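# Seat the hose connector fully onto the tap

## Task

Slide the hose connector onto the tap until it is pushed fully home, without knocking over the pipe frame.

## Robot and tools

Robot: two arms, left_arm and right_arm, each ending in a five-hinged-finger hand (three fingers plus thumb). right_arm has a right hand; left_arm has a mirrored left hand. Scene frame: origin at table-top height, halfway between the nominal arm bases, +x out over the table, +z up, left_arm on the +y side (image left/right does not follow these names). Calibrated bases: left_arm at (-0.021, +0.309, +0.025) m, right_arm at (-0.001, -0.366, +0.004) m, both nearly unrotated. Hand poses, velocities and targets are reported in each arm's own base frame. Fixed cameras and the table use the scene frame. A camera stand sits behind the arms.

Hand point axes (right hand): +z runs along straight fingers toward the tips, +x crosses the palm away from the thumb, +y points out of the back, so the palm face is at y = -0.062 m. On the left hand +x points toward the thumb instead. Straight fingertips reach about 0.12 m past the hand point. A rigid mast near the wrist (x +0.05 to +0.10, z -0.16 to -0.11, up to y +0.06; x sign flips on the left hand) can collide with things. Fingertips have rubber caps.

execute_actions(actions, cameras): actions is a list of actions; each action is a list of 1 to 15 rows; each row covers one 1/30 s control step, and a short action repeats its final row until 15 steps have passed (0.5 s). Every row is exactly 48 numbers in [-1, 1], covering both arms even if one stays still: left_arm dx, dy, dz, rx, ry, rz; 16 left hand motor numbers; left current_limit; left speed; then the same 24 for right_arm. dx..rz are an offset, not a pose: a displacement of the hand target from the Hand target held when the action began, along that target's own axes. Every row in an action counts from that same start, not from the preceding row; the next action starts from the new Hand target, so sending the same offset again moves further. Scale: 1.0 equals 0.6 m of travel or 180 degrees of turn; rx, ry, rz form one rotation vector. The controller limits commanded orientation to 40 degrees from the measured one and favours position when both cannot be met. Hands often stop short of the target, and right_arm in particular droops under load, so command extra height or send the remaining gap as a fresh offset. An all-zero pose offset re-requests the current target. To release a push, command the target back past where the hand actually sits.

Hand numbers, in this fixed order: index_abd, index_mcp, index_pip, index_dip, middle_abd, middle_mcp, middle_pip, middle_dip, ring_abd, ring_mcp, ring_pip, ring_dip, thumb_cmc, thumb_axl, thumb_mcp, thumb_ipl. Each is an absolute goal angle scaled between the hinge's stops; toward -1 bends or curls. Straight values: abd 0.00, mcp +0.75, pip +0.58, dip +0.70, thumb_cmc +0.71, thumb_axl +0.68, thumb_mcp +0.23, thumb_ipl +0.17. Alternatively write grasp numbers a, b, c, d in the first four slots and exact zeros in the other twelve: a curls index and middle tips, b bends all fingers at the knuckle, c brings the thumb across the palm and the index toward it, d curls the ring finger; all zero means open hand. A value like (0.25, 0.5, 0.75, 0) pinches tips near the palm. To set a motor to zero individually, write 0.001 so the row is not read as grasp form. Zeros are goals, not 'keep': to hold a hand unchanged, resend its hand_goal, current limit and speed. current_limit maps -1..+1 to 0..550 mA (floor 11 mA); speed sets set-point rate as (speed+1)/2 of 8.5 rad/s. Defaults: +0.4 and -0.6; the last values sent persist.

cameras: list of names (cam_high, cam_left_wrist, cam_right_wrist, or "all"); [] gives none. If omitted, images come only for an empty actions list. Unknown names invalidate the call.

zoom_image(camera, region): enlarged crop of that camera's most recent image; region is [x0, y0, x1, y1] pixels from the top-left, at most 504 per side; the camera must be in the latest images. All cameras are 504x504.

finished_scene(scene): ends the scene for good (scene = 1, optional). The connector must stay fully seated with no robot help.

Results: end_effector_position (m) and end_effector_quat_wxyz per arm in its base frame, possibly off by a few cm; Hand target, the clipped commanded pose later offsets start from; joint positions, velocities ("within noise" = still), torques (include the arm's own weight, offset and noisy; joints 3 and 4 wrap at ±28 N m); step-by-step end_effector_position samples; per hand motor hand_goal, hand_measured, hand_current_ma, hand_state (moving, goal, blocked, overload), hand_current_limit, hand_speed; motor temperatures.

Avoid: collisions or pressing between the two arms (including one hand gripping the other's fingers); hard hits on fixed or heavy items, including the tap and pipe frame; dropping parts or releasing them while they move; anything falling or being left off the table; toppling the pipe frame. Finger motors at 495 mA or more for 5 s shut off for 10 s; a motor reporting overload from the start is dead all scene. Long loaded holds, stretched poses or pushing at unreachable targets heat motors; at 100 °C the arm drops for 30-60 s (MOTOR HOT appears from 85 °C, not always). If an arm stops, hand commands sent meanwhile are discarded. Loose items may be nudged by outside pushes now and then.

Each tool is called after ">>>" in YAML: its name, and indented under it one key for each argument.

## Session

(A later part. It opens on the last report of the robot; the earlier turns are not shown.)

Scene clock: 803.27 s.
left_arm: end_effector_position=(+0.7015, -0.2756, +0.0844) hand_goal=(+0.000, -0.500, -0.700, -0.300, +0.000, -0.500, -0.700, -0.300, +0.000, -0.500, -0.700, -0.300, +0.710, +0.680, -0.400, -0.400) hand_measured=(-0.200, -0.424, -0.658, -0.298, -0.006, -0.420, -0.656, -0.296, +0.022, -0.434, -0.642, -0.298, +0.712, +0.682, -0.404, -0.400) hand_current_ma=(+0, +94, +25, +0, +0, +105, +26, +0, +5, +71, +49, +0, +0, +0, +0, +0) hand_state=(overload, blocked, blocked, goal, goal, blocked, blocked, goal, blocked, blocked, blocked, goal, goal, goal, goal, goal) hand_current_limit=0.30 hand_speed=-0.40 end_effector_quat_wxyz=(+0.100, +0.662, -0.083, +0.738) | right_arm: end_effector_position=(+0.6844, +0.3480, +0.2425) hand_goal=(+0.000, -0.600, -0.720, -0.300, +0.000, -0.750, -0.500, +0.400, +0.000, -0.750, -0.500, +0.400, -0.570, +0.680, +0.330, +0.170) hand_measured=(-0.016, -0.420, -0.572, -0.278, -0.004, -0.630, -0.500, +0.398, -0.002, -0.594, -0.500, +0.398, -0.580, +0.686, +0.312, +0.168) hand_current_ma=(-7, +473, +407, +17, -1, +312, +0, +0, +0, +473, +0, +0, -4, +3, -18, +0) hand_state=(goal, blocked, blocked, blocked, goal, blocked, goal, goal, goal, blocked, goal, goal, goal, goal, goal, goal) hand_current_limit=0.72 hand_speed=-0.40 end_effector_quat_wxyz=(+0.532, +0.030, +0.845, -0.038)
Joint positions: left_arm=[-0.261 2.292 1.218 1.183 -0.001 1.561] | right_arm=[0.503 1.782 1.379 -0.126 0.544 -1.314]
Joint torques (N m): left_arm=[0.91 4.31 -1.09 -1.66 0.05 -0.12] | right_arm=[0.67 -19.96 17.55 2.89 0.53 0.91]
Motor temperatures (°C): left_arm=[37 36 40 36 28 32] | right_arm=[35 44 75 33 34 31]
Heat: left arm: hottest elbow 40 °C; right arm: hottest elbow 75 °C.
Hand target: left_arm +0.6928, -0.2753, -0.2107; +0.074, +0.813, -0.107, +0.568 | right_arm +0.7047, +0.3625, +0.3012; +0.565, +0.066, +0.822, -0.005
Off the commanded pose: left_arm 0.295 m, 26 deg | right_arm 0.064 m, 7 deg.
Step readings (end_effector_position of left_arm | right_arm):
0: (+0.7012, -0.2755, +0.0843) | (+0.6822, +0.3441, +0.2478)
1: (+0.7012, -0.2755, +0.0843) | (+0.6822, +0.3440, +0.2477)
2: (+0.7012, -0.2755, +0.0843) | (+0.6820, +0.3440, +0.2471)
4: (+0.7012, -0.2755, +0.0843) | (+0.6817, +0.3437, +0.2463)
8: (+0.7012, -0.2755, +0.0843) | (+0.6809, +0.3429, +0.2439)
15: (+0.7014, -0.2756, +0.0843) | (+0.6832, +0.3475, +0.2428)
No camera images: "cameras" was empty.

>>> execute_actions:
  actions:
    - [[0,0,0,0,0,0, 0,-0.5,-0.7,-0.3, 0,-0.5,-0.7,-0.3, 0,-0.5,-0.7,-0.3, 0.71,0.68,-0.4,-0.4, 0.3,-0.4, 0.0486,-0.0192,-0.011,0,0,0, 0,-0.6,-0.72,-0.3, 0,-0.75,-0.5,0.4, 0,-0.75,-0.5,0.4, -0.57,0.68,0.33,0.17, 0.72,-0.4]]
  cameras: ["cam_high","cam_right_wrist"]

>>> zoom_image:
  camera: "cam_right_wrist"
  region: [444, 296, 504, 356]

>>> zoom_image:
  camera: "cam_high"
  region: [140, 94, 164, 118]

Scene clock: 805.80 s.
left_arm: end_effector_position=(+0.7015, -0.2756, +0.0844) hand_goal=(+0.000, -0.500, -0.700, -0.300, +0.000, -0.500, -0.700, -0.300, +0.000, -0.500, -0.700, -0.300, +0.710, +0.680, -0.400, -0.400) hand_measured=(-0.200, -0.424, -0.658, -0.298, -0.006, -0.420, -0.656, -0.296, +0.022, -0.434, -0.642, -0.298, +0.712, +0.682, -0.404, -0.400) hand_current_ma=(+0, +94, +25, +0, +0, +105, +26, +0, +5, +71, +49, +0, +0, +0, +0, +0) hand_state=(overload, blocked, blocked, goal, goal, blocked, blocked, goal, blocked, blocked, blocked, goal, goal, goal, goal, goal) hand_current_limit=0.30 hand_speed=-0.40 end_effector_quat_wxyz=(+0.100, +0.662, -0.083, +0.738) | right_arm: end_effector_position=(+0.6839, +0.3485, +0.2430) hand_goal=(+0.000, -0.600, -0.720, -0.300, +0.000, -0.750, -0.500, +0.400, +0.000, -0.750, -0.500, +0.400, -0.570, +0.680, +0.330, +0.170) hand_measured=(-0.016, -0.420, -0.572, -0.278, -0.004, -0.630, -0.500, +0.398, -0.002, -0.594, -0.500, +0.398, -0.580, +0.686, +0.312, +0.168) hand_current_ma=(-7, +473, +407, +17, -1, +312, +0, +0, +0, +473, +0, +0, -4, +3, -18, +0) hand_state=(goal, blocked, blocked, blocked, goal, blocked, goal, goal, goal, blocked, goal, goal, goal, goal, goal, goal) hand_current_limit=0.72 hand_speed=-0.40 end_effector_quat_wxyz=(+0.539, +0.034, +0.841, -0.035)
Joint positions: left_arm=[-0.261 2.292 1.218 1.183 -0.001 1.561] | right_arm=[0.505 1.782 1.368 -0.097 0.548 -1.311]
Joint torques (N m): left_arm=[1.03 4.31 -1.09 -1.66 0.05 -0.12] | right_arm=[0.67 -20.66 11.48 4.49 0.54 0.89]
Motor temperatures (°C): left_arm=[37 36 40 36 28 32] | right_arm=[35 44 75 33 34 31]
Heat: left arm: hottest elbow 40 °C; right arm: hottest elbow 75 °C.
Hand target: left_arm +0.6928, -0.2753, -0.2107; +0.074, +0.813, -0.107, +0.568 | right_arm +0.6871, +0.3545, +0.2756; +0.565, +0.066, +0.822, -0.005
Off the commanded pose: left_arm 0.295 m, 26 deg | right_arm 0.033 m, 6 deg.
Step readings (end_effector_position of left_arm | right_arm):
0: (+0.7015, -0.2756, +0.0844) | (+0.6844, +0.3480, +0.2425)
1: (+0.7015, -0.2756, +0.0844) | (+0.6844, +0.3479, +0.2425)
2: (+0.7015, -0.2756, +0.0844) | (+0.6844, +0.3478, +0.2425)
4: (+0.7015, -0.2756, +0.0844) | (+0.6845, +0.3479, +0.2429)
8: (+0.7015, -0.2756, +0.0844) | (+0.6842, +0.3482, +0.2429)
15: (+0.7015, -0.2756, +0.0844) | (+0.6840, +0.3486, +0.2432)
Images, in order (width x height): cam_high 504x504, cam_right_wrist 504x504.

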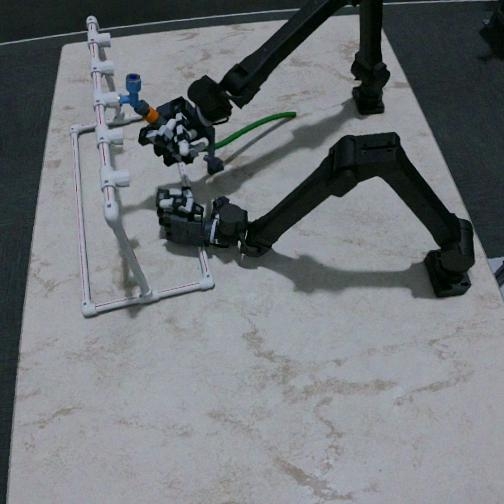

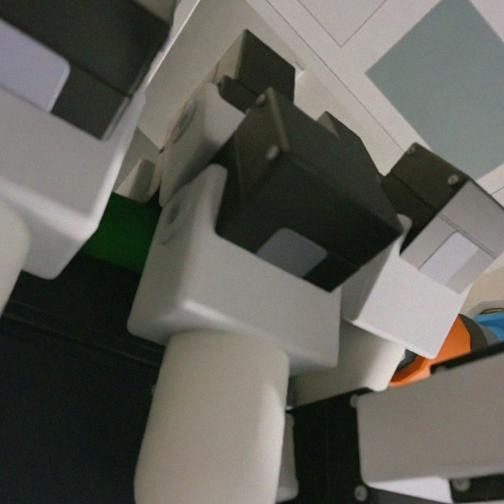

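Scaled by 8.400 from the camera's 504x504 image, which has a finer 720x720 frame.

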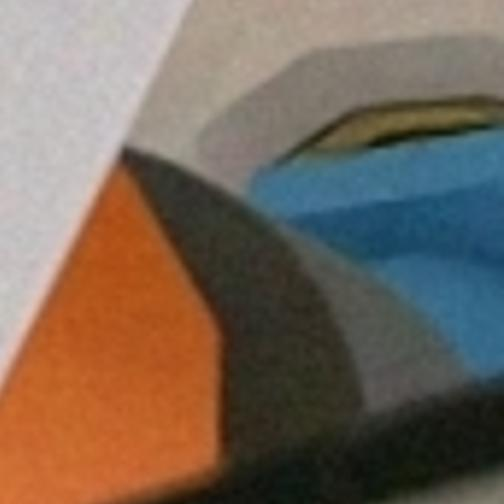

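Scaled by 21.000 from the camera's 504x504 image, which has a finer 720x720 frame.

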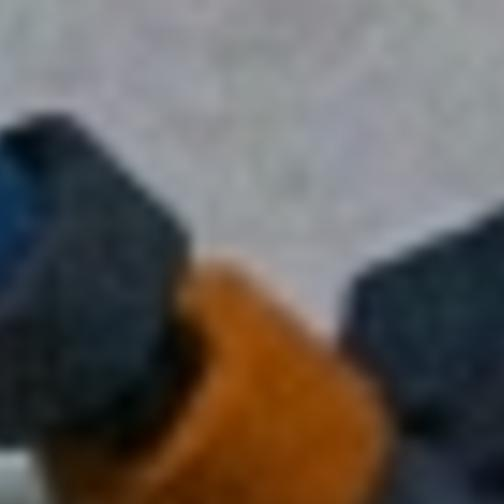

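>>> execute_actions:
  actions:
    - [[0,0,0,0,0,0, 0,-0.5,-0.7,-0.3, 0,-0.5,-0.7,-0.3, 0,-0.5,-0.7,-0.3, 0.71,0.68,-0.4,-0.4, 0.3,-0.4, 0.0324,0,-0.0074,0,0,0, 0,-0.6,-0.72,-0.3, 0,-0.75,-0.5,0.4, 0,-0.75,-0.5,0.4, -0.57,0.68,0.33,0.17, 0.72,-0.4]]
  cameras: ["cam_high","cam_right_wrist"]

>>> zoom_image:
  camera: "cam_right_wrist"
  region: [444, 296, 504, 356]

>>> zoom_image:
  camera: "cam_high"
  region: [140, 94, 164, 118]

Scene clock: 810.73 s.
left_arm: end_effector_position=(+0.7015, -0.2756, +0.0844) hand_goal=(+0.000, -0.500, -0.700, -0.300, +0.000, -0.500, -0.700, -0.300, +0.000, -0.500, -0.700, -0.300, +0.710, +0.680, -0.400, -0.400) hand_measured=(-0.200, -0.424, -0.658, -0.298, -0.006, -0.420, -0.656, -0.296, +0.022, -0.434, -0.642, -0.298, +0.712, +0.682, -0.404, -0.400) hand_current_ma=(+0, +94, +25, +0, +0, +105, +26, +0, +5, +71, +49, +0, +0, +0, +0, +0) hand_state=(overload, blocked, blocked, goal, goal, blocked, blocked, goal, blocked, blocked, blocked, goal, goal, goal, goal, goal) hand_current_limit=0.30 hand_speed=-0.40 end_effector_quat_wxyz=(+0.100, +0.662, -0.083, +0.738) | right_arm: end_effector_position=(+0.6780, +0.3503, +0.2356) hand_goal=(+0.000, -0.600, -0.720, -0.300, +0.000, -0.750, -0.500, +0.400, +0.000, -0.750, -0.500, +0.400, -0.570, +0.680, +0.330, +0.170) hand_measured=(-0.016, -0.420, -0.572, -0.278, -0.006, -0.632, -0.500, +0.398, -0.002, -0.594, -0.500, +0.398, -0.580, +0.686, +0.312, +0.168) hand_current_ma=(-8, +473, +407, +17, -1, +308, +0, +0, +0, +473, +0, +0, -4, +3, -18, +0) hand_state=(goal, blocked, blocked, blocked, goal, blocked, goal, goal, goal, blocked, goal, goal, goal, goal, goal, goal) hand_current_limit=0.72 hand_speed=-0.40 end_effector_quat_wxyz=(+0.546, +0.042, +0.836, -0.030)
Joint positions: left_arm=[-0.261 2.292 1.218 1.183 -0.001 1.561] | right_arm=[0.515 1.782 1.331 -0.044 0.561 -1.295]
Joint torques (N m): left_arm=[0.97 4.25 -1.09 -1.66 0.04 -0.12] | right_arm=[1.03 -20.78 10.39 4.16 0.52 0.79]
Motor temperatures (°C): left_arm=[37 35 39 36 28 32] | right_arm=[35 44 73 33 33 31]
Heat: left arm: hottest elbow 39 °C; right arm: hottest elbow 73 °C.
Hand target: left_arm +0.6929, -0.2752, -0.2107; +0.073, +0.813, -0.107, +0.568 | right_arm +0.6762, +0.3569, +0.2593; +0.566, +0.066, +0.822, -0.005
Off the commanded pose: left_arm 0.295 m, 26 deg | right_arm 0.024 m, 5 deg.
Step readings (end_effector_position of left_arm | right_arm):
0: (+0.7015, -0.2756, +0.0844) | (+0.6840, +0.3485, +0.2431)
1: (+0.7015, -0.2756, +0.0844) | (+0.6839, +0.3484, +0.2430)
2: (+0.7015, -0.2756, +0.0844) | (+0.6837, +0.3482, +0.2425)
4: (+0.7015, -0.2756, +0.0844) | (+0.6822, +0.3485, +0.2405)
8: (+0.7015, -0.2756, +0.0844) | (+0.6784, +0.3500, +0.2354)
15: (+0.7015, -0.2756, +0.0844) | (+0.6780, +0.3504, +0.2356)
Images, in order (width x height): cam_high 504x504, cam_right_wrist 504x504.

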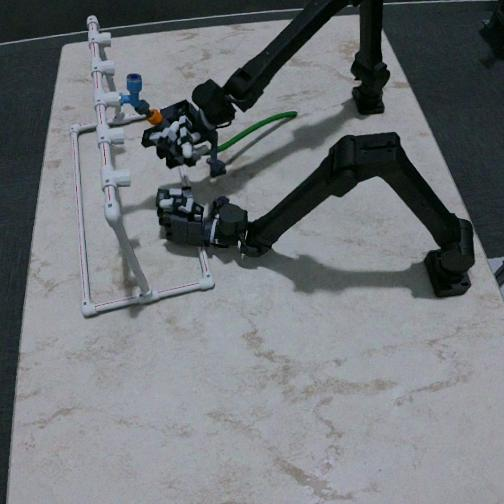

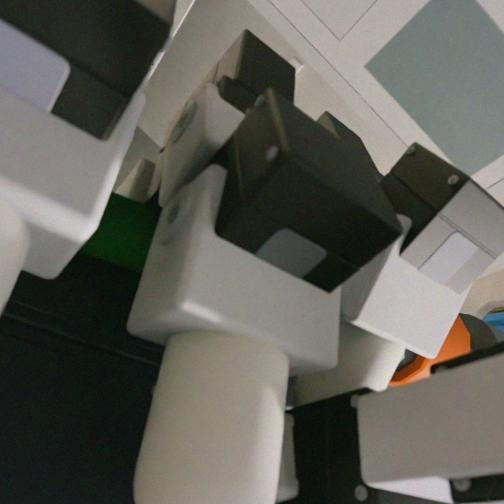

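Scaled by 8.400 from the camera's 504x504 image, which has a finer 720x720 frame.

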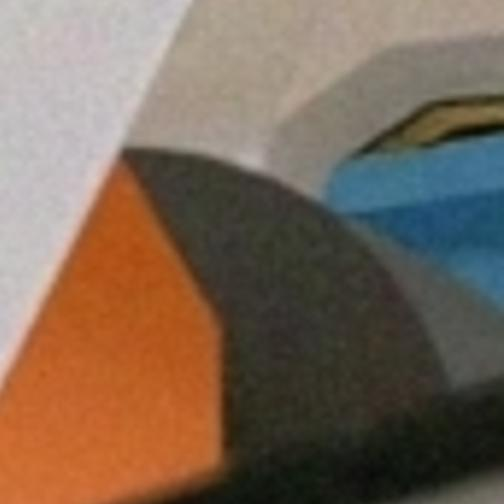

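Scaled by 21.000 from the camera's 504x504 image, which has a finer 720x720 frame.

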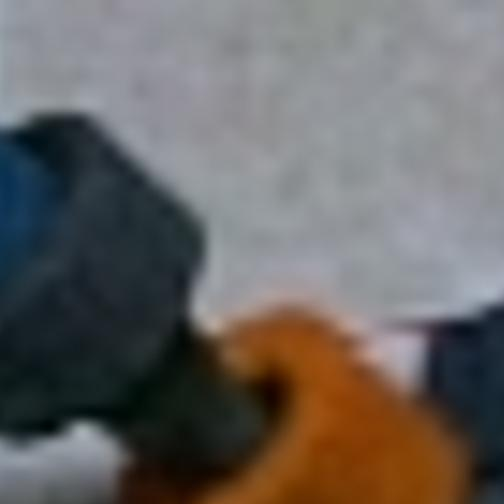

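>>> execute_actions:
  actions:
    - [[0,0,0,0,0,0, 0,-0.5,-0.7,-0.3, 0,-0.5,-0.7,-0.3, 0,-0.5,-0.7,-0.3, 0.71,0.68,-0.4,-0.4, 0.3,-0.4, 0.0405,0,-0.0097,0,0,0, 0,-0.6,-0.72,-0.3, 0,-0.75,-0.5,0.4, 0,-0.75,-0.5,0.4, -0.57,0.68,0.33,0.17, 0.72,-0.4]]
    - [[0,0,0,0,0,0, 0,-0.5,-0.7,-0.3, 0,-0.5,-0.7,-0.3, 0,-0.5,-0.7,-0.3, 0.71,0.68,-0.4,-0.4, 0.3,-0.4, 0.0405,0,-0.0097,0,0,0, 0,-0.6,-0.72,-0.3, 0,-0.75,-0.5,0.4, 0,-0.75,-0.5,0.4, -0.57,0.68,0.33,0.17, 0.72,-0.4]]
    - [[0,0,0,0,0,0, 0,-0.5,-0.7,-0.3, 0,-0.5,-0.7,-0.3, 0,-0.5,-0.7,-0.3, 0.71,0.68,-0.4,-0.4, 0.3,-0.4, 0.0405,0,-0.0297,0,0,0, 0,-0.6,-0.72,-0.3, 0,-0.75,-0.5,0.4, 0,-0.75,-0.5,0.4, -0.57,0.68,0.33,0.17, 0.72,-0.4]]
    - [[0.0783,0,-0.0288,0,0,0, 0,-0.5,-0.7,-0.3, 0,-0.5,-0.7,-0.3, 0,-0.5,-0.7,-0.3, 0.71,0.68,-0.4,-0.4, 0.3,-0.4, 0,0,-0.03,0,0,0, 0,-0.6,-0.72,-0.3, 0,-0.75,-0.5,0.4, 0,-0.75,-0.5,0.4, -0.57,0.68,0.33,0.17, 0.72,-0.4]]
  cameras: ["cam_high"]

Scene clock: 815.47 s.
left_arm: end_effector_position=(+0.7075, -0.2760, +0.0827) hand_goal=(+0.000, -0.500, -0.700, -0.300, +0.000, -0.500, -0.700, -0.300, +0.000, -0.500, -0.700, -0.300, +0.710, +0.680, -0.400, -0.400) hand_measured=(-0.200, -0.424, -0.658, -0.298, -0.006, -0.420, -0.656, -0.296, +0.022, -0.432, -0.642, -0.298, +0.712, +0.680, -0.404, -0.400) hand_current_ma=(+0, +94, +26, +0, +0, +105, +27, +0, +5, +73, +49, +0, +0, +0, +0, +0) hand_state=(overload, blocked, blocked, goal, goal, blocked, blocked, goal, blocked, blocked, blocked, goal, goal, goal, goal, goal) hand_current_limit=0.30 hand_speed=-0.40 end_effector_quat_wxyz=(+0.102, +0.681, -0.078, +0.721) | right_arm: end_effector_position=(+0.6082, +0.3650, +0.1869) hand_goal=(+0.000, -0.600, -0.720, -0.300, +0.000, -0.750, -0.500, +0.400, +0.000, -0.750, -0.500, +0.400, -0.570, +0.680, +0.330, +0.170) hand_measured=(-0.020, -0.420, -0.572, -0.276, -0.006, -0.632, -0.500, +0.398, -0.002, -0.594, -0.500, +0.398, -0.578, +0.688, +0.312, +0.168) hand_current_ma=(-10, +473, +407, +18, -1, +307, +0, +0, +0, +473, +0, +0, -3, +4, -18, +0) hand_state=(goal, blocked, blocked, blocked, goal, blocked, goal, goal, goal, blocked, goal, goal, goal, goal, goal, goal) hand_current_limit=0.72 hand_speed=-0.40 end_effector_quat_wxyz=(+0.552, +0.047, +0.832, -0.027)
Joint positions: left_arm=[-0.261 2.276 1.224 1.112 -0.006 1.544] | right_arm=[0.606 1.734 1.107 0.118 0.644 -1.24]
Joint torques (N m): left_arm=[0.91 -1.96 -0.84 -2.18 0.31 0.03] | right_arm=[0.91 -19.31 9.65 3.48 0.36 0.7]
Motor temperatures (°C): left_arm=[37 35 39 36 28 32] | right_arm=[35 45 70 33 33 31]
Heat: left arm: hottest elbow 39 °C; right arm: hottest elbow 70 °C.
Hand target: left_arm +0.6929, -0.2752, -0.1605; +0.073, +0.813, -0.107, +0.568 | right_arm +0.6063, +0.3684, +0.2082; +0.565, +0.066, +0.822, -0.005
Off the commanded pose: left_arm 0.244 m, 24 deg | right_arm 0.022 m, 4 deg.
Step readings (end_effector_position of left_arm | right_arm):
0: (+0.7015, -0.2756, +0.0844) | (+0.6780, +0.3504, +0.2357)
1: (+0.7015, -0.2756, +0.0844) | (+0.6779, +0.3502, +0.2354)
2: (+0.7015, -0.2756, +0.0844) | (+0.6775, +0.3502, +0.2349)
4: (+0.7014, -0.2756, +0.0846) | (+0.6754, +0.3505, +0.2326)
8: (+0.7021, -0.2756, +0.0848) | (+0.6672, +0.3527, +0.2209)
15: (+0.7024, -0.2753, +0.0846) | (+0.6612, +0.3587, +0.2165)
16: (+0.7024, -0.2753, +0.0846) | (+0.6609, +0.3587, +0.2162)
17: (+0.7024, -0.2753, +0.0846) | (+0.6604, +0.3583, +0.2156)
19: (+0.7024, -0.2753, +0.0846) | (+0.6582, +0.3583, +0.2135)
23: (+0.7024, -0.2753, +0.0846) | (+0.6514, +0.3578, +0.2028)
30: (+0.7024, -0.2753, +0.0846) | (+0.6489, +0.3581, +0.1996)
31: (+0.7024, -0.2753, +0.0846) | (+0.6488, +0.3581, +0.1995)
32: (+0.7024, -0.2753, +0.0846) | (+0.6473, +0.3586, +0.1989)
34: (+0.7024, -0.2753, +0.0846) | (+0.6427, +0.3584, +0.1961)
38: (+0.7024, -0.2753, +0.0846) | (+0.6291, +0.3611, +0.1813)
45: (+0.7024, -0.2753, +0.0846) | (+0.6212, +0.3668, +0.1751)
46: (+0.7024, -0.2753, +0.0846) | (+0.6213, +0.3666, +0.1751)
47: (+0.7025, -0.2754, +0.0853) | (+0.6209, +0.3659, +0.1750)
49: (+0.7033, -0.2755, +0.0847) | (+0.6180, +0.3648, +0.1755)
53: (+0.7056, -0.2757, +0.0835) | (+0.6116, +0.3638, +0.1811)
60: (+0.7072, -0.2759, +0.0827) | (+0.6088, +0.3651, +0.1880)
Images, in order (width x height): cam_high 504x504.

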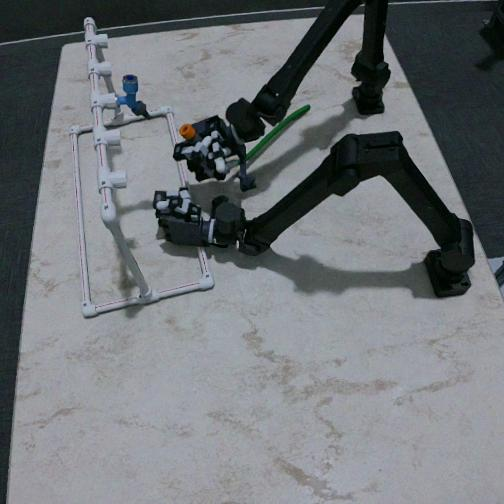

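>>> execute_actions:
  actions: []
  cameras: ["all"]

Scene clock: 817.40 s.
left_arm: end_effector_position=(+0.7075, -0.2760, +0.0827) hand_goal=(+0.000, -0.500, -0.700, -0.300, +0.000, -0.500, -0.700, -0.300, +0.000, -0.500, -0.700, -0.300, +0.710, +0.680, -0.400, -0.400) hand_measured=(-0.200, -0.424, -0.658, -0.298, -0.006, -0.420, -0.656, -0.296, +0.022, -0.432, -0.642, -0.298, +0.712, +0.680, -0.404, -0.400) hand_current_ma=(+0, +94, +26, +0, +0, +105, +27, +0, +5, +73, +49, +0, +0, +0, +0, +0) hand_state=(overload, blocked, blocked, goal, goal, blocked, blocked, goal, blocked, blocked, blocked, goal, goal, goal, goal, goal) hand_current_limit=0.30 hand_speed=-0.40 end_effector_quat_wxyz=(+0.102, +0.681, -0.078, +0.721) | right_arm: end_effector_position=(+0.6082, +0.3650, +0.1869) hand_goal=(+0.000, -0.600, -0.720, -0.300, +0.000, -0.750, -0.500, +0.400, +0.000, -0.750, -0.500, +0.400, -0.570, +0.680, +0.330, +0.170) hand_measured=(-0.020, -0.420, -0.572, -0.276, -0.006, -0.632, -0.500, +0.398, -0.002, -0.594, -0.500, +0.398, -0.578, +0.688, +0.312, +0.168) hand_current_ma=(-10, +473, +407, +18, -1, +307, +0, +0, +0, +473, +0, +0, -3, +4, -18, +0) hand_state=(goal, blocked, blocked, blocked, goal, blocked, goal, goal, goal, blocked, goal, goal, goal, goal, goal, goal) hand_current_limit=0.72 hand_speed=-0.40 end_effector_quat_wxyz=(+0.552, +0.047, +0.832, -0.027)
Joint positions: left_arm=[-0.261 2.276 1.224 1.112 -0.006 1.544] | right_arm=[0.606 1.734 1.107 0.118 0.644 -1.24]
Joint velocities: within noise
Joint torques (N m): left_arm=[0.97 -1.9 -0.84 -2.25 0.31 0.04] | right_arm=[0.62 -19.25 9.55 3.45 0.36 0.7]
Motor temperatures (°C): left_arm=[37 35 39 36 28 32] | right_arm=[35 44 69 33 33 31]
Heat: left arm: hottest elbow 39 °C; right arm: hottest elbow 69 °C.
Hand target: left_arm +0.6928, -0.2752, -0.1605; +0.073, +0.813, -0.107, +0.568 | right_arm +0.6063, +0.3684, +0.2082; +0.565, +0.066, +0.822, -0.005
Off the commanded pose: left_arm 0.244 m, 24 deg | right_arm 0.022 m, 4 deg.

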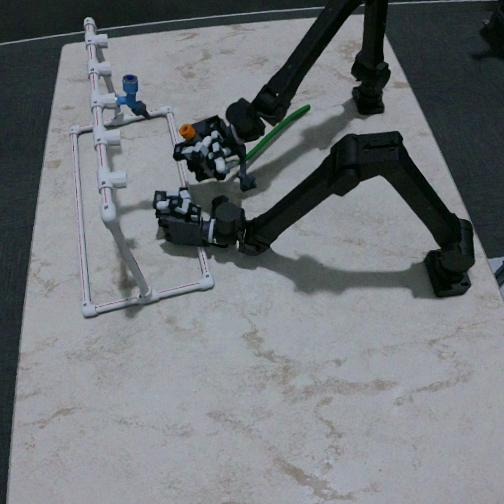

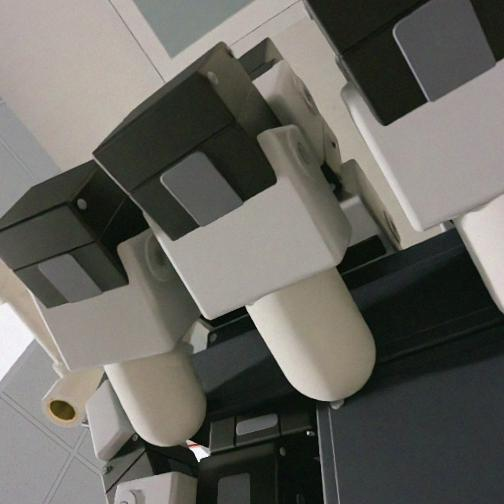

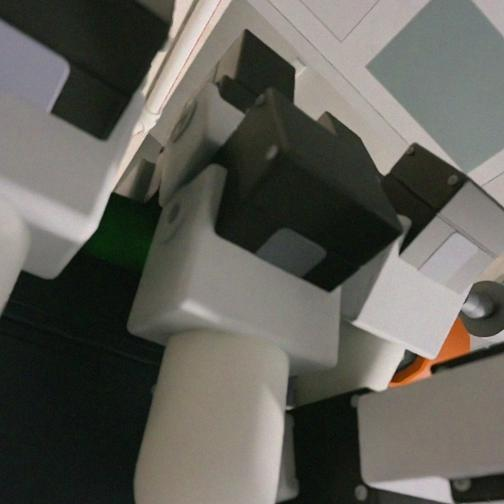

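>>> zoom_image:
  camera: "cam_right_wrist"
  region: [384, 264, 504, 384]

>>> zoom_image:
  camera: "cam_high"
  region: [100, 60, 260, 200]

Scaled by 4.200 from the camera's 504x504 image, which has a finer 720x720 frame.

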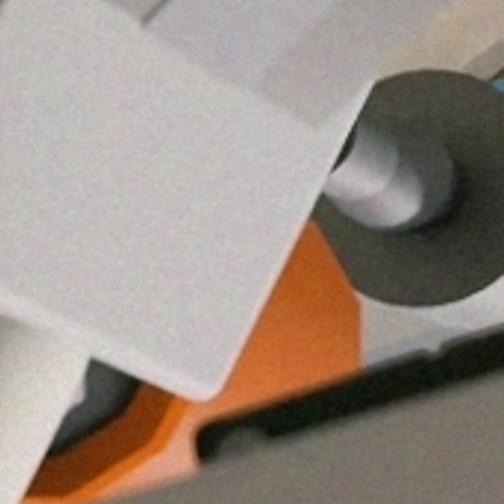

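Scaled by 3.150 from the camera's 504x504 image, which has a finer 720x720 frame.

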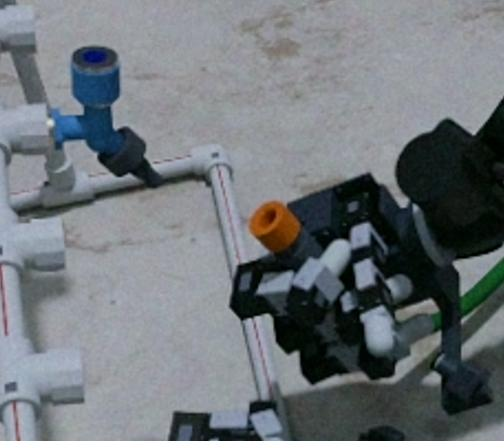

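>>> zoom_image:
  camera: "cam_high"
  region: [172, 116, 206, 150]

>>> zoom_image:
  camera: "cam_right_wrist"
  region: [444, 264, 504, 324]

>>> zoom_image:
  camera: "cam_right_wrist"
  region: [384, 324, 444, 384]

>>> zoom_image:
  camera: "cam_high"
  region: [112, 66, 156, 126]

Scaled by 14.824 from the camera's 504x504 image, which has a finer 720x720 frame.

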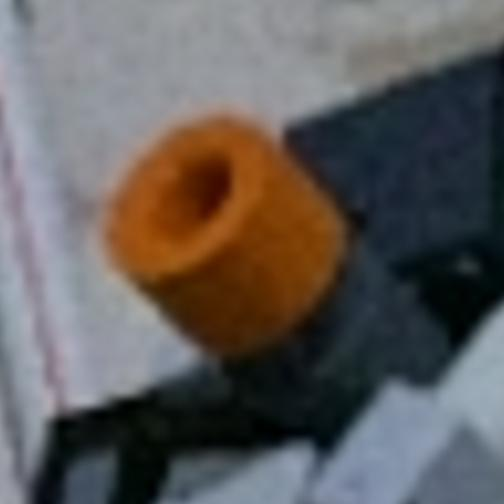

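Scaled by 8.400 from the camera's 504x504 image, which has a finer 720x720 frame.

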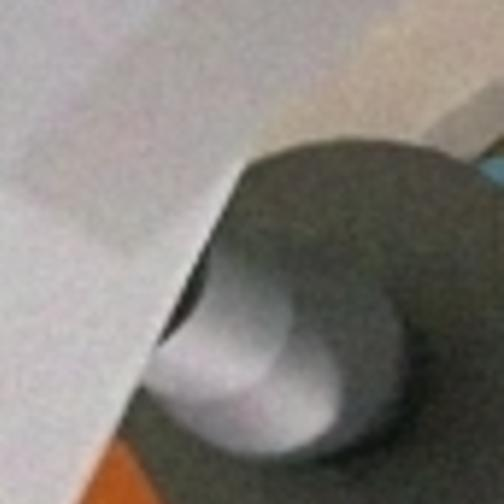

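Scaled by 8.400 from the camera's 504x504 image, which has a finer 720x720 frame.

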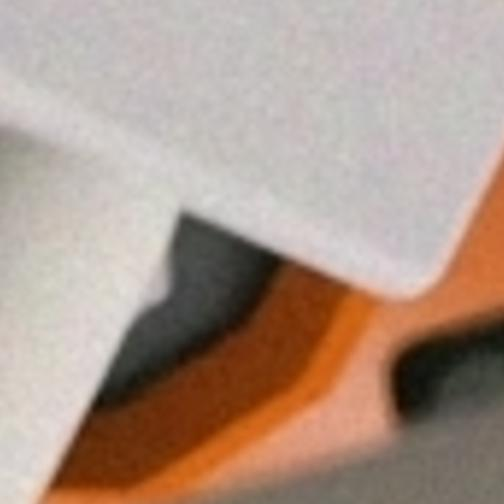

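Scaled by 8.400 from the camera's 504x504 image, which has a finer 720x720 frame.

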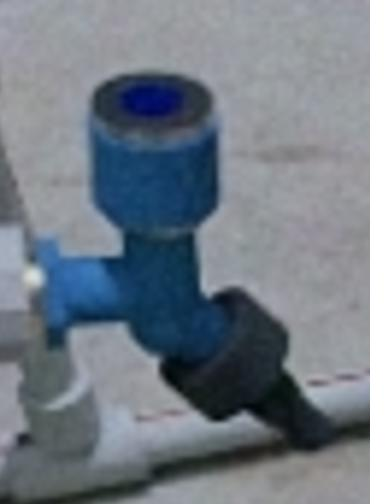

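>>> execute_actions:
  actions:
    - [[0.0783,0,-0.0288,0,0,0, 0,-0.5,-0.7,-0.3, 0,-0.5,-0.7,-0.3, 0,-0.5,-0.7,-0.3, 0.71,0.68,-0.4,-0.4, 0.3,-0.4, 0,0,0,0,0,0, 0,-0.6,-0.72,-0.3, 0,-0.75,-0.5,0.4, 0,-0.75,-0.5,0.4, -0.57,0.68,0.33,0.17, 0.72,-0.4]]
    - [[0.1,0,-0.0368,0,0,0, 0,-0.5,-0.7,-0.3, 0,-0.5,-0.7,-0.3, 0,-0.5,-0.7,-0.3, 0.71,0.68,-0.4,-0.4, 0.3,-0.4, 0,0,0,0,0,0, 0,-0.6,-0.72,-0.3, 0,-0.75,-0.5,0.4, 0,-0.75,-0.5,0.4, -0.57,0.68,0.33,0.17, 0.72,-0.4]]
    - [[0.1,0,-0.0368,0,0,0, 0,-0.5,-0.7,-0.3, 0,-0.5,-0.7,-0.3, 0,-0.5,-0.7,-0.3, 0.71,0.68,-0.4,-0.4, 0.3,-0.4, 0,0,0,0,0,0, 0,-0.6,-0.72,-0.3, 0,-0.75,-0.5,0.4, 0,-0.75,-0.5,0.4, -0.57,0.68,0.33,0.17, 0.72,-0.4]]
    - [[0.0783,0,-0.0288,0,0,0, 0,-0.5,-0.7,-0.3, 0,-0.5,-0.7,-0.3, 0,-0.5,-0.7,-0.3, 0.71,0.68,-0.4,-0.4, 0.3,-0.4, 0,0,0,0,0,0, 0,-0.6,-0.72,-0.3, 0,-0.75,-0.5,0.4, 0,-0.75,-0.5,0.4, -0.57,0.68,0.33,0.17, 0.72,-0.4]]
    - [[0.0783,0,-0.0288,0,0,0, 0,-0.5,-0.7,-0.3, 0,-0.5,-0.7,-0.3, 0,-0.5,-0.7,-0.3, 0.71,0.68,-0.4,-0.4, 0.3,-0.4, 0,0,0,0,0,0, 0,-0.6,-0.72,-0.3, 0,-0.75,-0.5,0.4, 0,-0.75,-0.5,0.4, -0.57,0.68,0.33,0.17, 0.72,-0.4]]

Scene clock: 827.63 s.
left_arm: end_effector_position=(+0.6946, -0.2711, +0.1132) hand_goal=(+0.000, -0.500, -0.700, -0.300, +0.000, -0.500, -0.700, -0.300, +0.000, -0.500, -0.700, -0.300, +0.710, +0.680, -0.400, -0.400) hand_measured=(-0.200, -0.424, -0.658, -0.298, -0.006, -0.420, -0.656, -0.296, +0.012, -0.430, -0.642, -0.298, +0.712, +0.680, -0.404, -0.400) hand_current_ma=(+0, +94, +26, +0, +0, +105, +27, +0, +2, +80, +49, +0, +0, +0, +0, +0) hand_state=(overload, blocked, blocked, goal, goal, blocked, blocked, goal, goal, blocked, blocked, goal, goal, goal, goal, goal) hand_current_limit=0.30 hand_speed=-0.40 end_effector_quat_wxyz=(+0.075, +0.814, -0.100, +0.567) | right_arm: end_effector_position=(+0.6082, +0.3650, +0.1869) hand_goal=(+0.000, -0.600, -0.720, -0.300, +0.000, -0.750, -0.500, +0.400, +0.000, -0.750, -0.500, +0.400, -0.570, +0.680, +0.330, +0.170) hand_measured=(-0.020, -0.420, -0.572, -0.276, -0.006, -0.632, -0.500, +0.398, -0.002, -0.594, -0.500, +0.398, -0.578, +0.688, +0.312, +0.168) hand_current_ma=(-10, +473, +407, +18, -1, +307, +0, +0, +0, +473, +0, +0, -3, +4, -18, +0) hand_state=(goal, blocked, blocked, blocked, goal, blocked, goal, goal, goal, blocked, goal, goal, goal, goal, goal, goal) hand_current_limit=0.72 hand_speed=-0.40 end_effector_quat_wxyz=(+0.552, +0.047, +0.832, -0.027)
Joint positions: left_arm=[-0.259 1.978 1.176 0.449 -0.004 1.559] | right_arm=[0.606 1.734 1.107 0.118 0.644 -1.24]
Joint torques (N m): left_arm=[0.26 -20.6 7.42 1.58 -0.08 -0.1] | right_arm=[0.62 -19.25 9.57 3.47 0.36 0.71]
Motor temperatures (°C): left_arm=[37 36 38 36 28 32] | right_arm=[35 44 65 33 33 31]
Heat: left arm: hottest elbow 38 °C; right arm: hottest elbow 65 °C.
Hand target: left_arm +0.6921, -0.2758, +0.1173; +0.073, +0.813, -0.107, +0.568 | right_arm +0.6064, +0.3684, +0.2082; +0.565, +0.066, +0.822, -0.005
Off the commanded pose: left_arm 0.007 m, 1 deg | right_arm 0.022 m, 4 deg.
Step readings (end_effector_position of left_arm | right_arm):
0: (+0.7075, -0.2760, +0.0827) | (+0.6082, +0.3650, +0.1869)
1: (+0.7076, -0.2760, +0.0829) | (+0.6082, +0.3650, +0.1869)
2: (+0.7081, -0.2761, +0.0828) | (+0.6082, +0.3650, +0.1869)
4: (+0.7100, -0.2764, +0.0837) | (+0.6082, +0.3650, +0.1869)
8: (+0.7133, -0.2759, +0.0824) | (+0.6082, +0.3650, +0.1869)
15: (+0.7152, -0.2756, +0.0811) | (+0.6082, +0.3650, +0.1869)
16: (+0.7153, -0.2756, +0.0815) | (+0.6082, +0.3650, +0.1869)
17: (+0.7158, -0.2757, +0.0812) | (+0.6082, +0.3650, +0.1869)
19: (+0.7172, -0.2757, +0.0802) | (+0.6082, +0.3650, +0.1869)
23: (+0.7182, -0.2763, +0.0774) | (+0.6082, +0.3650, +0.1869)
30: (+0.7186, -0.2764, +0.0756) | (+0.6082, +0.3650, +0.1869)
31: (+0.7187, -0.2764, +0.0759) | (+0.6082, +0.3650, +0.1869)
32: (+0.7188, -0.2765, +0.0760) | (+0.6082, +0.3650, +0.1869)
34: (+0.7185, -0.2764, +0.0791) | (+0.6082, +0.3650, +0.1869)
38: (+0.7116, -0.2749, +0.0750) | (+0.6082, +0.3650, +0.1869)
45: (+0.7110, -0.2748, +0.0733) | (+0.6082, +0.3650, +0.1869)
46: (+0.7110, -0.2748, +0.0734) | (+0.6082, +0.3650, +0.1869)
47: (+0.7108, -0.2746, +0.0732) | (+0.6082, +0.3650, +0.1869)
49: (+0.7083, -0.2740, +0.0734) | (+0.6082, +0.3650, +0.1869)
53: (+0.7014, -0.2727, +0.0744) | (+0.6082, +0.3650, +0.1869)
60: (+0.7001, -0.2723, +0.0737) | (+0.6082, +0.3650, +0.1869)
61: (+0.7000, -0.2723, +0.0738) | (+0.6082, +0.3650, +0.1869)
62: (+0.6997, -0.2721, +0.0738) | (+0.6082, +0.3650, +0.1869)
64: (+0.6975, -0.2716, +0.0761) | (+0.6082, +0.3650, +0.1869)
68: (+0.6952, -0.2712, +0.0924) | (+0.6082, +0.3650, +0.1869)
75: (+0.6951, -0.2712, +0.1148) | (+0.6082, +0.3650, +0.1869)

>>> execute_actions:
  actions:
    - [[0.0573,-0.0303,-0.1585,0,0,0, 0,-0.5,-0.7,-0.3, 0,-0.5,-0.7,-0.3, 0,-0.5,-0.7,-0.3, 0.71,0.68,-0.4,-0.4, 0.3,-0.4, -0.0005,0.0058,-0.0323,0,0,0, 0,-0.6,-0.72,-0.3, 0,-0.75,-0.5,0.4, 0,-0.75,-0.5,0.4, -0.57,0.68,0.33,0.17, 0.72,-0.4]]
    - [[0.0573,-0.0303,-0.1585,0,0,0, 0,-0.5,-0.7,-0.3, 0,-0.5,-0.7,-0.3, 0,-0.5,-0.7,-0.3, 0.71,0.68,-0.4,-0.4, 0.3,-0.4, -0.0005,0.0058,-0.0323,0,0,0, 0,-0.6,-0.72,-0.3, 0,-0.75,-0.5,0.4, 0,-0.75,-0.5,0.4, -0.57,0.68,0.33,0.17, 0.72,-0.4]]
    - [[0.1015,-0.0188,-0.1347,0,0,0, 0,0.75,0.58,0.7, 0,0.75,0.58,0.7, 0,0.75,0.58,0.7, 0.71,0.68,0.23,0.17, 0.3,-0.5, 0,0,0,0,-0.0333,0, 0,-0.6,-0.72,-0.3, 0,-0.75,-0.5,0.4, 0,-0.75,-0.5,0.4, -0.57,0.68,0.33,0.17, 0.72,-0.4]]
    - [[0.1015,-0.0188,-0.1347,0,0,0, 0,0.75,0.58,0.7, 0,0.75,0.58,0.7, 0,0.75,0.58,0.7, 0.71,0.68,0.23,0.17, 0.3,-0.5, 0,0,0,0,-0.0333,0, 0,-0.6,-0.72,-0.3, 0,-0.75,-0.5,0.4, 0,-0.75,-0.5,0.4, -0.57,0.68,0.33,0.17, 0.72,-0.4]]
  cameras: ["all"]

Scene clock: 833.83 s.
left_arm: end_effector_position=(+0.4436, -0.1536, +0.3864) hand_goal=(+0.000, +0.750, +0.580, +0.700, +0.000, +0.750, +0.580, +0.700, +0.000, +0.750, +0.580, +0.700, +0.710, +0.680, +0.230, +0.170) hand_measured=(-0.198, +0.746, +0.576, +0.698, -0.010, +0.750, +0.578, +0.698, -0.002, +0.748, +0.578, +0.698, +0.712, +0.680, +0.226, +0.168) hand_current_ma=(+0, +0, +0, +0, -1, +0, +0, +0, +0, +0, +0, +0, +0, +0, +0, +0) hand_state=(overload, goal, goal, goal, goal, goal, goal, goal, goal, goal, goal, goal, goal, goal, goal, goal) hand_current_limit=0.30 hand_speed=-0.50 end_effector_quat_wxyz=(+0.079, +0.826, -0.104, +0.549) | right_arm: end_effector_position=(+0.5713, +0.3726, +0.2243) hand_goal=(+0.000, -0.600, -0.720, -0.300, +0.000, -0.750, -0.500, +0.400, +0.000, -0.750, -0.500, +0.400, -0.570, +0.680, +0.330, +0.170) hand_measured=(-0.020, -0.420, -0.572, -0.276, -0.006, -0.632, -0.500, +0.398, -0.002, -0.594, -0.500, +0.398, -0.578, +0.688, +0.312, +0.168) hand_current_ma=(-10, +473, +407, +18, -1, +307, +0, +0, +0, +473, +0, +0, -3, +4, -18, +0) hand_state=(goal, blocked, blocked, blocked, goal, blocked, goal, goal, goal, blocked, goal, goal, goal, goal, goal, goal) hand_current_limit=0.72 hand_speed=-0.40 end_effector_quat_wxyz=(+0.642, +0.058, +0.764, -0.025)
Joint positions: left_arm=[-0.088 0.941 0.897 -0.356 0.166 1.622] | right_arm=[0.675 1.694 0.977 0.472 0.774 -1.36]
Joint torques (N m): left_arm=[1.44 -5.48 15.3 1.72 0.09 0.11] | right_arm=[0.44 -14.39 9.36 4.11 0.16 0.53]
Motor temperatures (°C): left_arm=[37 36 39 36 28 32] | right_arm=[35 43 63 33 33 31]
Heat: left arm: hottest elbow 39 °C; right arm: hottest elbow 63 °C.
Hand target: left_arm +0.4511, -0.1514, +0.4173; +0.074, +0.813, -0.107, +0.568 | right_arm +0.5715, +0.3783, +0.2235; +0.648, +0.065, +0.758, -0.012
Off the commanded pose: left_arm 0.032 m, 3 deg | right_arm 0.006 m, 2 deg.
Step readings (end_effector_position of left_arm | right_arm):
0: (+0.6946, -0.2711, +0.1131) | (+0.6082, +0.3650, +0.1869)
1: (+0.6940, -0.2711, +0.1130) | (+0.6082, +0.3650, +0.1872)
2: (+0.6903, -0.2705, +0.1121) | (+0.6073, +0.3655, +0.1873)
4: (+0.6709, -0.2658, +0.1128) | (+0.6043, +0.3654, +0.1882)
8: (+0.6383, -0.2546, +0.1340) | (+0.5957, +0.3701, +0.1979)
15: (+0.6270, -0.2433, +0.1663) | (+0.5858, +0.3790, +0.2286)
16: (+0.6258, -0.2427, +0.1664) | (+0.5857, +0.3791, +0.2292)
17: (+0.6217, -0.2412, +0.1655) | (+0.5858, +0.3784, +0.2297)
19: (+0.6022, -0.2347, +0.1675) | (+0.5846, +0.3767, +0.2266)
23: (+0.5699, -0.2188, +0.2001) | (+0.5803, +0.3773, +0.2228)
30: (+0.5558, -0.2060, +0.2661) | (+0.5752, +0.3775, +0.2138)
31: (+0.5547, -0.2055, +0.2664) | (+0.5753, +0.3774, +0.2140)
32: (+0.5521, -0.2045, +0.2647) | (+0.5753, +0.3765, +0.2146)
34: (+0.5398, -0.2005, +0.2640) | (+0.5749, +0.3743, +0.2172)
38: (+0.5154, -0.1893, +0.2991) | (+0.5727, +0.3725, +0.2198)
45: (+0.4951, -0.1795, +0.3325) | (+0.5719, +0.3731, +0.2228)
46: (+0.4946, -0.1791, +0.3297) | (+0.5719, +0.3728, +0.2232)
47: (+0.4916, -0.1787, +0.3261) | (+0.5721, +0.3718, +0.2251)
49: (+0.4803, -0.1744, +0.3221) | (+0.5714, +0.3703, +0.2294)
53: (+0.4552, -0.1620, +0.3454) | (+0.5707, +0.3708, +0.2302)
60: (+0.4423, -0.1538, +0.3938) | (+0.5713, +0.3721, +0.2232)

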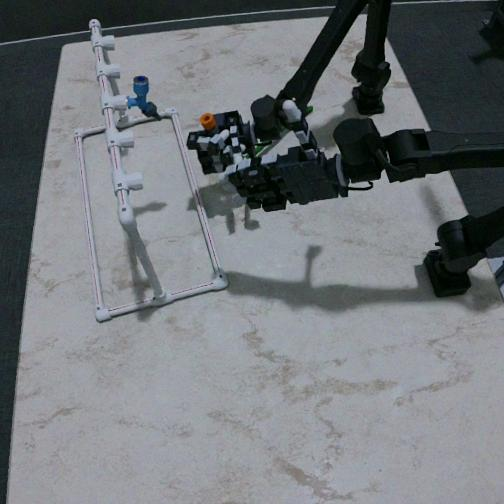

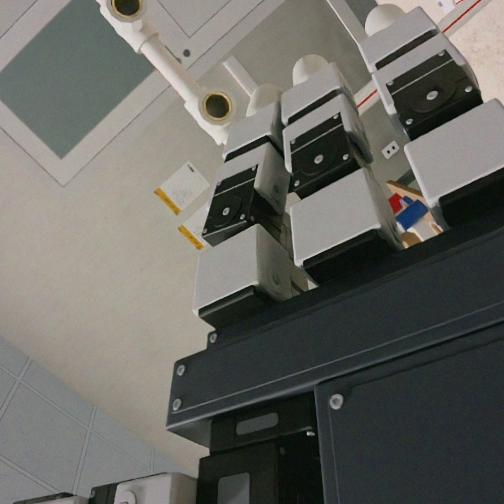

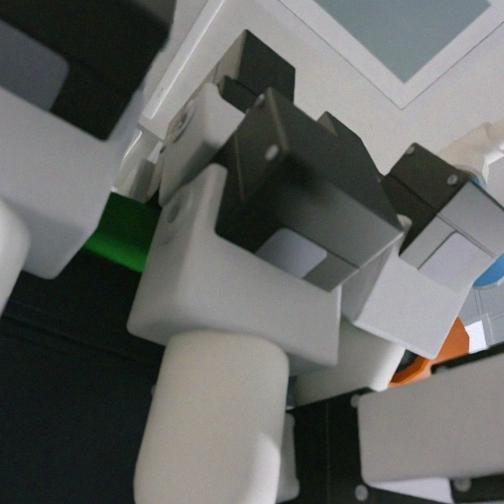

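>>> execute_actions:
  actions:
    - [[0,0,0,-0.0444,0.0008,-0.1204, 0,0.75,0.58,0.7, 0,0.75,0.58,0.7, 0,0.75,0.58,0.7, 0.71,0.68,0.23,0.17, 0.3,-0.5, 0,0,0,0,-0.0389,0, 0,-0.6,-0.72,-0.3, 0,-0.75,-0.5,0.4, 0,-0.75,-0.5,0.4, -0.57,0.68,0.33,0.17, 0.72,-0.4]]
    - [[0,0,0,-0.0444,0.0008,-0.1204, 0,0.75,0.58,0.7, 0,0.75,0.58,0.7, 0,0.75,0.58,0.7, 0.71,0.68,0.23,0.17, 0.3,-0.5, 0,0,0,0,-0.0389,0, 0,-0.6,-0.72,-0.3, 0,-0.75,-0.5,0.4, 0,-0.75,-0.5,0.4, -0.57,0.68,0.33,0.17, 0.72,-0.4]]
    - [[0,0,0,-0.0444,0.0008,-0.1204, 0,0.75,0.58,0.7, 0,0.75,0.58,0.7, 0,0.75,0.58,0.7, 0.71,0.68,0.23,0.17, 0.3,-0.5, 0,0,0,0,-0.0389,0, 0,-0.6,-0.72,-0.3, 0,-0.75,-0.5,0.4, 0,-0.75,-0.5,0.4, -0.57,0.68,0.33,0.17, 0.72,-0.4]]
    - [[0,0,0,-0.0444,0.0008,-0.1204, 0,0.75,0.58,0.7, 0,0.75,0.58,0.7, 0,0.75,0.58,0.7, 0.71,0.68,0.23,0.17, 0.3,-0.5, 0,0,0,0,0,0, 0,-0.6,-0.72,-0.3, 0,-0.75,-0.5,0.4, 0,-0.75,-0.5,0.4, -0.57,0.68,0.33,0.17, 0.72,-0.4]]
    - [[0,0,0,-0.0444,0.0008,-0.1204, 0,0.75,0.58,0.7, 0,0.75,0.58,0.7, 0,0.75,0.58,0.7, 0.71,0.68,0.23,0.17, 0.3,-0.5, 0,0,0,0,0,0, 0,-0.6,-0.72,-0.3, 0,-0.75,-0.5,0.4, 0,-0.75,-0.5,0.4, -0.57,0.68,0.33,0.17, 0.72,-0.4]]
    - [[0,0,0,-0.0444,0.0008,-0.1204, 0,0.75,0.58,0.7, 0,0.75,0.58,0.7, 0,0.75,0.58,0.7, 0.71,0.68,0.23,0.17, 0.3,-0.5, 0,0,0,0,0,0, 0,-0.6,-0.72,-0.3, 0,-0.75,-0.5,0.4, 0,-0.75,-0.5,0.4, -0.57,0.68,0.33,0.17, 0.72,-0.4]]
  cameras: ["all"]

Scene clock: 838.50 s.
left_arm: end_effector_position=(+0.4507, -0.1484, +0.4111) hand_goal=(+0.000, +0.750, +0.580, +0.700, +0.000, +0.750, +0.580, +0.700, +0.000, +0.750, +0.580, +0.700, +0.710, +0.680, +0.230, +0.170) hand_measured=(-0.186, +0.758, +0.580, +0.698, +0.000, +0.758, +0.580, +0.698, +0.000, +0.758, +0.580, +0.698, +0.718, +0.680, +0.230, +0.168) hand_current_ma=(+0, +1, +0, +0, +0, +1, +0, +0, +0, +1, +0, +0, +1, +0, +0, +0) hand_state=(overload, goal, goal, goal, goal, goal, goal, goal, goal, goal, goal, goal, goal, goal, goal, goal) hand_current_limit=0.30 hand_speed=-0.50 end_effector_quat_wxyz=(+0.780, +0.363, +0.498, +0.112) | right_arm: end_effector_position=(+0.5680, +0.3765, +0.2168) hand_goal=(+0.000, -0.600, -0.720, -0.300, +0.000, -0.750, -0.500, +0.400, +0.000, -0.750, -0.500, +0.400, -0.570, +0.680, +0.330, +0.170) hand_measured=(-0.020, -0.420, -0.572, -0.276, -0.006, -0.632, -0.500, +0.398, -0.002, -0.594, -0.500, +0.398, -0.578, +0.688, +0.312, +0.168) hand_current_ma=(-10, +473, +407, +18, -1, +307, +0, +0, +0, +473, +0, +0, -3, +4, -18, +0) hand_state=(goal, blocked, blocked, blocked, goal, blocked, goal, goal, goal, blocked, goal, goal, goal, goal, goal, goal) hand_current_limit=0.72 hand_speed=-0.40 end_effector_quat_wxyz=(+0.767, +0.049, +0.639, -0.038)
Joint positions: left_arm=[-0.476 1.084 0.572 0.756 0.01 -0.8] | right_arm=[0.675 1.932 0.948 1.241 0.785 -1.727]
Joint torques (N m): left_arm=[0.21 -6.01 9.96 2.67 -0.18 0.01] | right_arm=[-0.21 -15.68 8.77 3.9 -0.25 0.53]
Motor temperatures (°C): left_arm=[37 36 39 36 28 32] | right_arm=[35 43 62 33 33 31]
Heat: left arm: hottest elbow 39 °C; right arm: hottest elbow 62 °C.
Hand target: left_arm +0.4511, -0.1513, +0.4174; +0.788, +0.354, +0.492, +0.106 | right_arm +0.5714, +0.3784, +0.2233; +0.776, +0.062, +0.628, -0.024
Off the commanded pose: left_arm 0.007 m, 2 deg | right_arm 0.008 m, 3 deg.
Step readings (end_effector_position of left_arm | right_arm):
0: (+0.4436, -0.1536, +0.3863) | (+0.5713, +0.3726, +0.2242)
1: (+0.4428, -0.1545, +0.3870) | (+0.5714, +0.3726, +0.2247)
2: (+0.4405, -0.1569, +0.3896) | (+0.5713, +0.3720, +0.2265)
4: (+0.4376, -0.1586, +0.3973) | (+0.5716, +0.3705, +0.2314)
8: (+0.4410, -0.1562, +0.4117) | (+0.5720, +0.3709, +0.2302)
15: (+0.4460, -0.1526, +0.4185) | (+0.5725, +0.3724, +0.2220)
16: (+0.4459, -0.1527, +0.4187) | (+0.5725, +0.3726, +0.2227)
17: (+0.4446, -0.1539, +0.4203) | (+0.5723, +0.3723, +0.2251)
19: (+0.4411, -0.1568, +0.4218) | (+0.5721, +0.3716, +0.2316)
23: (+0.4426, -0.1545, +0.4146) | (+0.5723, +0.3727, +0.2315)
30: (+0.4490, -0.1498, +0.4130) | (+0.5730, +0.3744, +0.2226)
31: (+0.4491, -0.1499, +0.4146) | (+0.5728, +0.3745, +0.2232)
32: (+0.4485, -0.1501, +0.4171) | (+0.5724, +0.3743, +0.2256)
34: (+0.4462, -0.1517, +0.4197) | (+0.5706, +0.3740, +0.2314)
38: (+0.4446, -0.1542, +0.4154) | (+0.5688, +0.3747, +0.2273)
45: (+0.4483, -0.1520, +0.4165) | (+0.5685, +0.3764, +0.2151)
46: (+0.4486, -0.1516, +0.4177) | (+0.5684, +0.3764, +0.2157)
47: (+0.4487, -0.1506, +0.4192) | (+0.5682, +0.3763, +0.2162)
49: (+0.4473, -0.1507, +0.4211) | (+0.5681, +0.3762, +0.2169)
53: (+0.4450, -0.1552, +0.4193) | (+0.5680, +0.3763, +0.2170)
60: (+0.4493, -0.1526, +0.4187) | (+0.5680, +0.3765, +0.2169)
61: (+0.4500, -0.1514, +0.4193) | (+0.5680, +0.3765, +0.2169)
62: (+0.4505, -0.1496, +0.4200) | (+0.5680, +0.3765, +0.2169)
64: (+0.4501, -0.1480, +0.4212) | (+0.5680, +0.3765, +0.2169)
68: (+0.4466, -0.1545, +0.4220) | (+0.5680, +0.3765, +0.2169)
75: (+0.4499, -0.1520, +0.4222) | (+0.5680, +0.3765, +0.2168)
76: (+0.4507, -0.1504, +0.4221) | (+0.5680, +0.3765, +0.2168)
77: (+0.4515, -0.1477, +0.4216) | (+0.5680, +0.3765, +0.2168)
79: (+0.4515, -0.1445, +0.4216) | (+0.5680, +0.3765, +0.2168)
83: (+0.4472, -0.1525, +0.4205) | (+0.5680, +0.3765, +0.2168)
90: (+0.4490, -0.1507, +0.4140) | (+0.5680, +0.3765, +0.2168)

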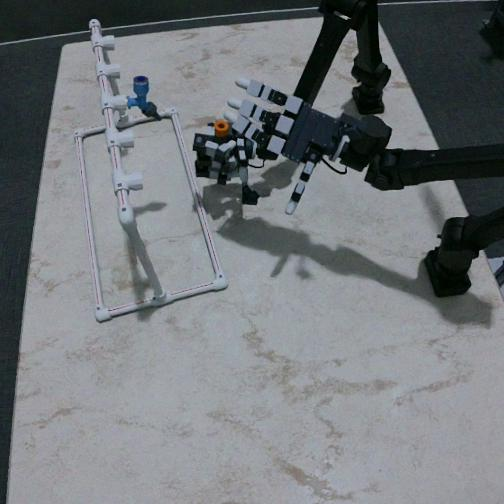

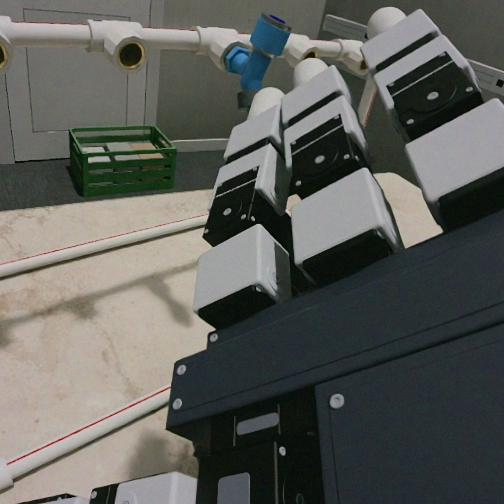

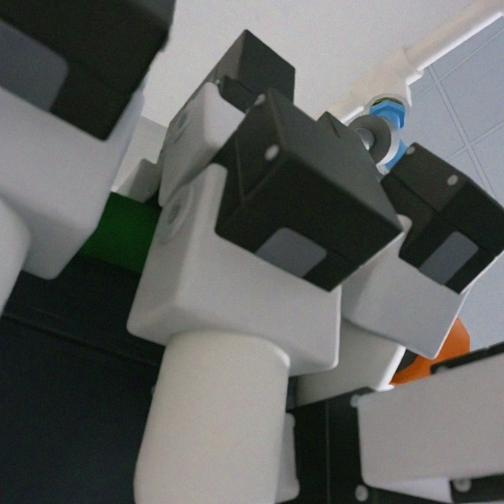

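>>> zoom_image:
  camera: "cam_right_wrist"
  region: [334, 84, 424, 174]

>>> zoom_image:
  camera: "cam_high"
  region: [190, 100, 240, 150]

Scaled by 5.600 from the camera's 504x504 image, which has a finer 720x720 frame.

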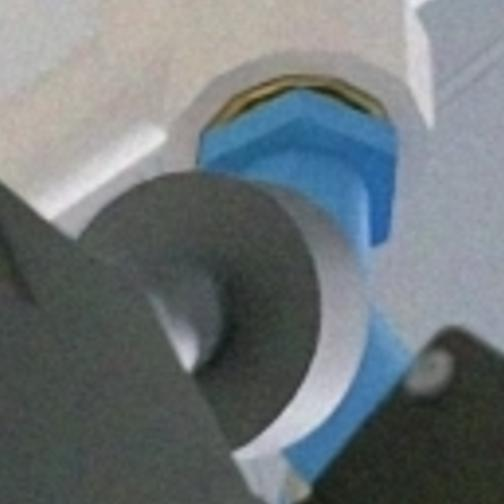

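Scaled by 10.080 from the camera's 504x504 image, which has a finer 720x720 frame.

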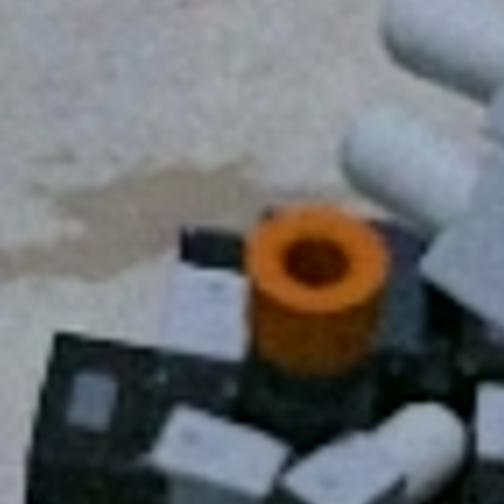

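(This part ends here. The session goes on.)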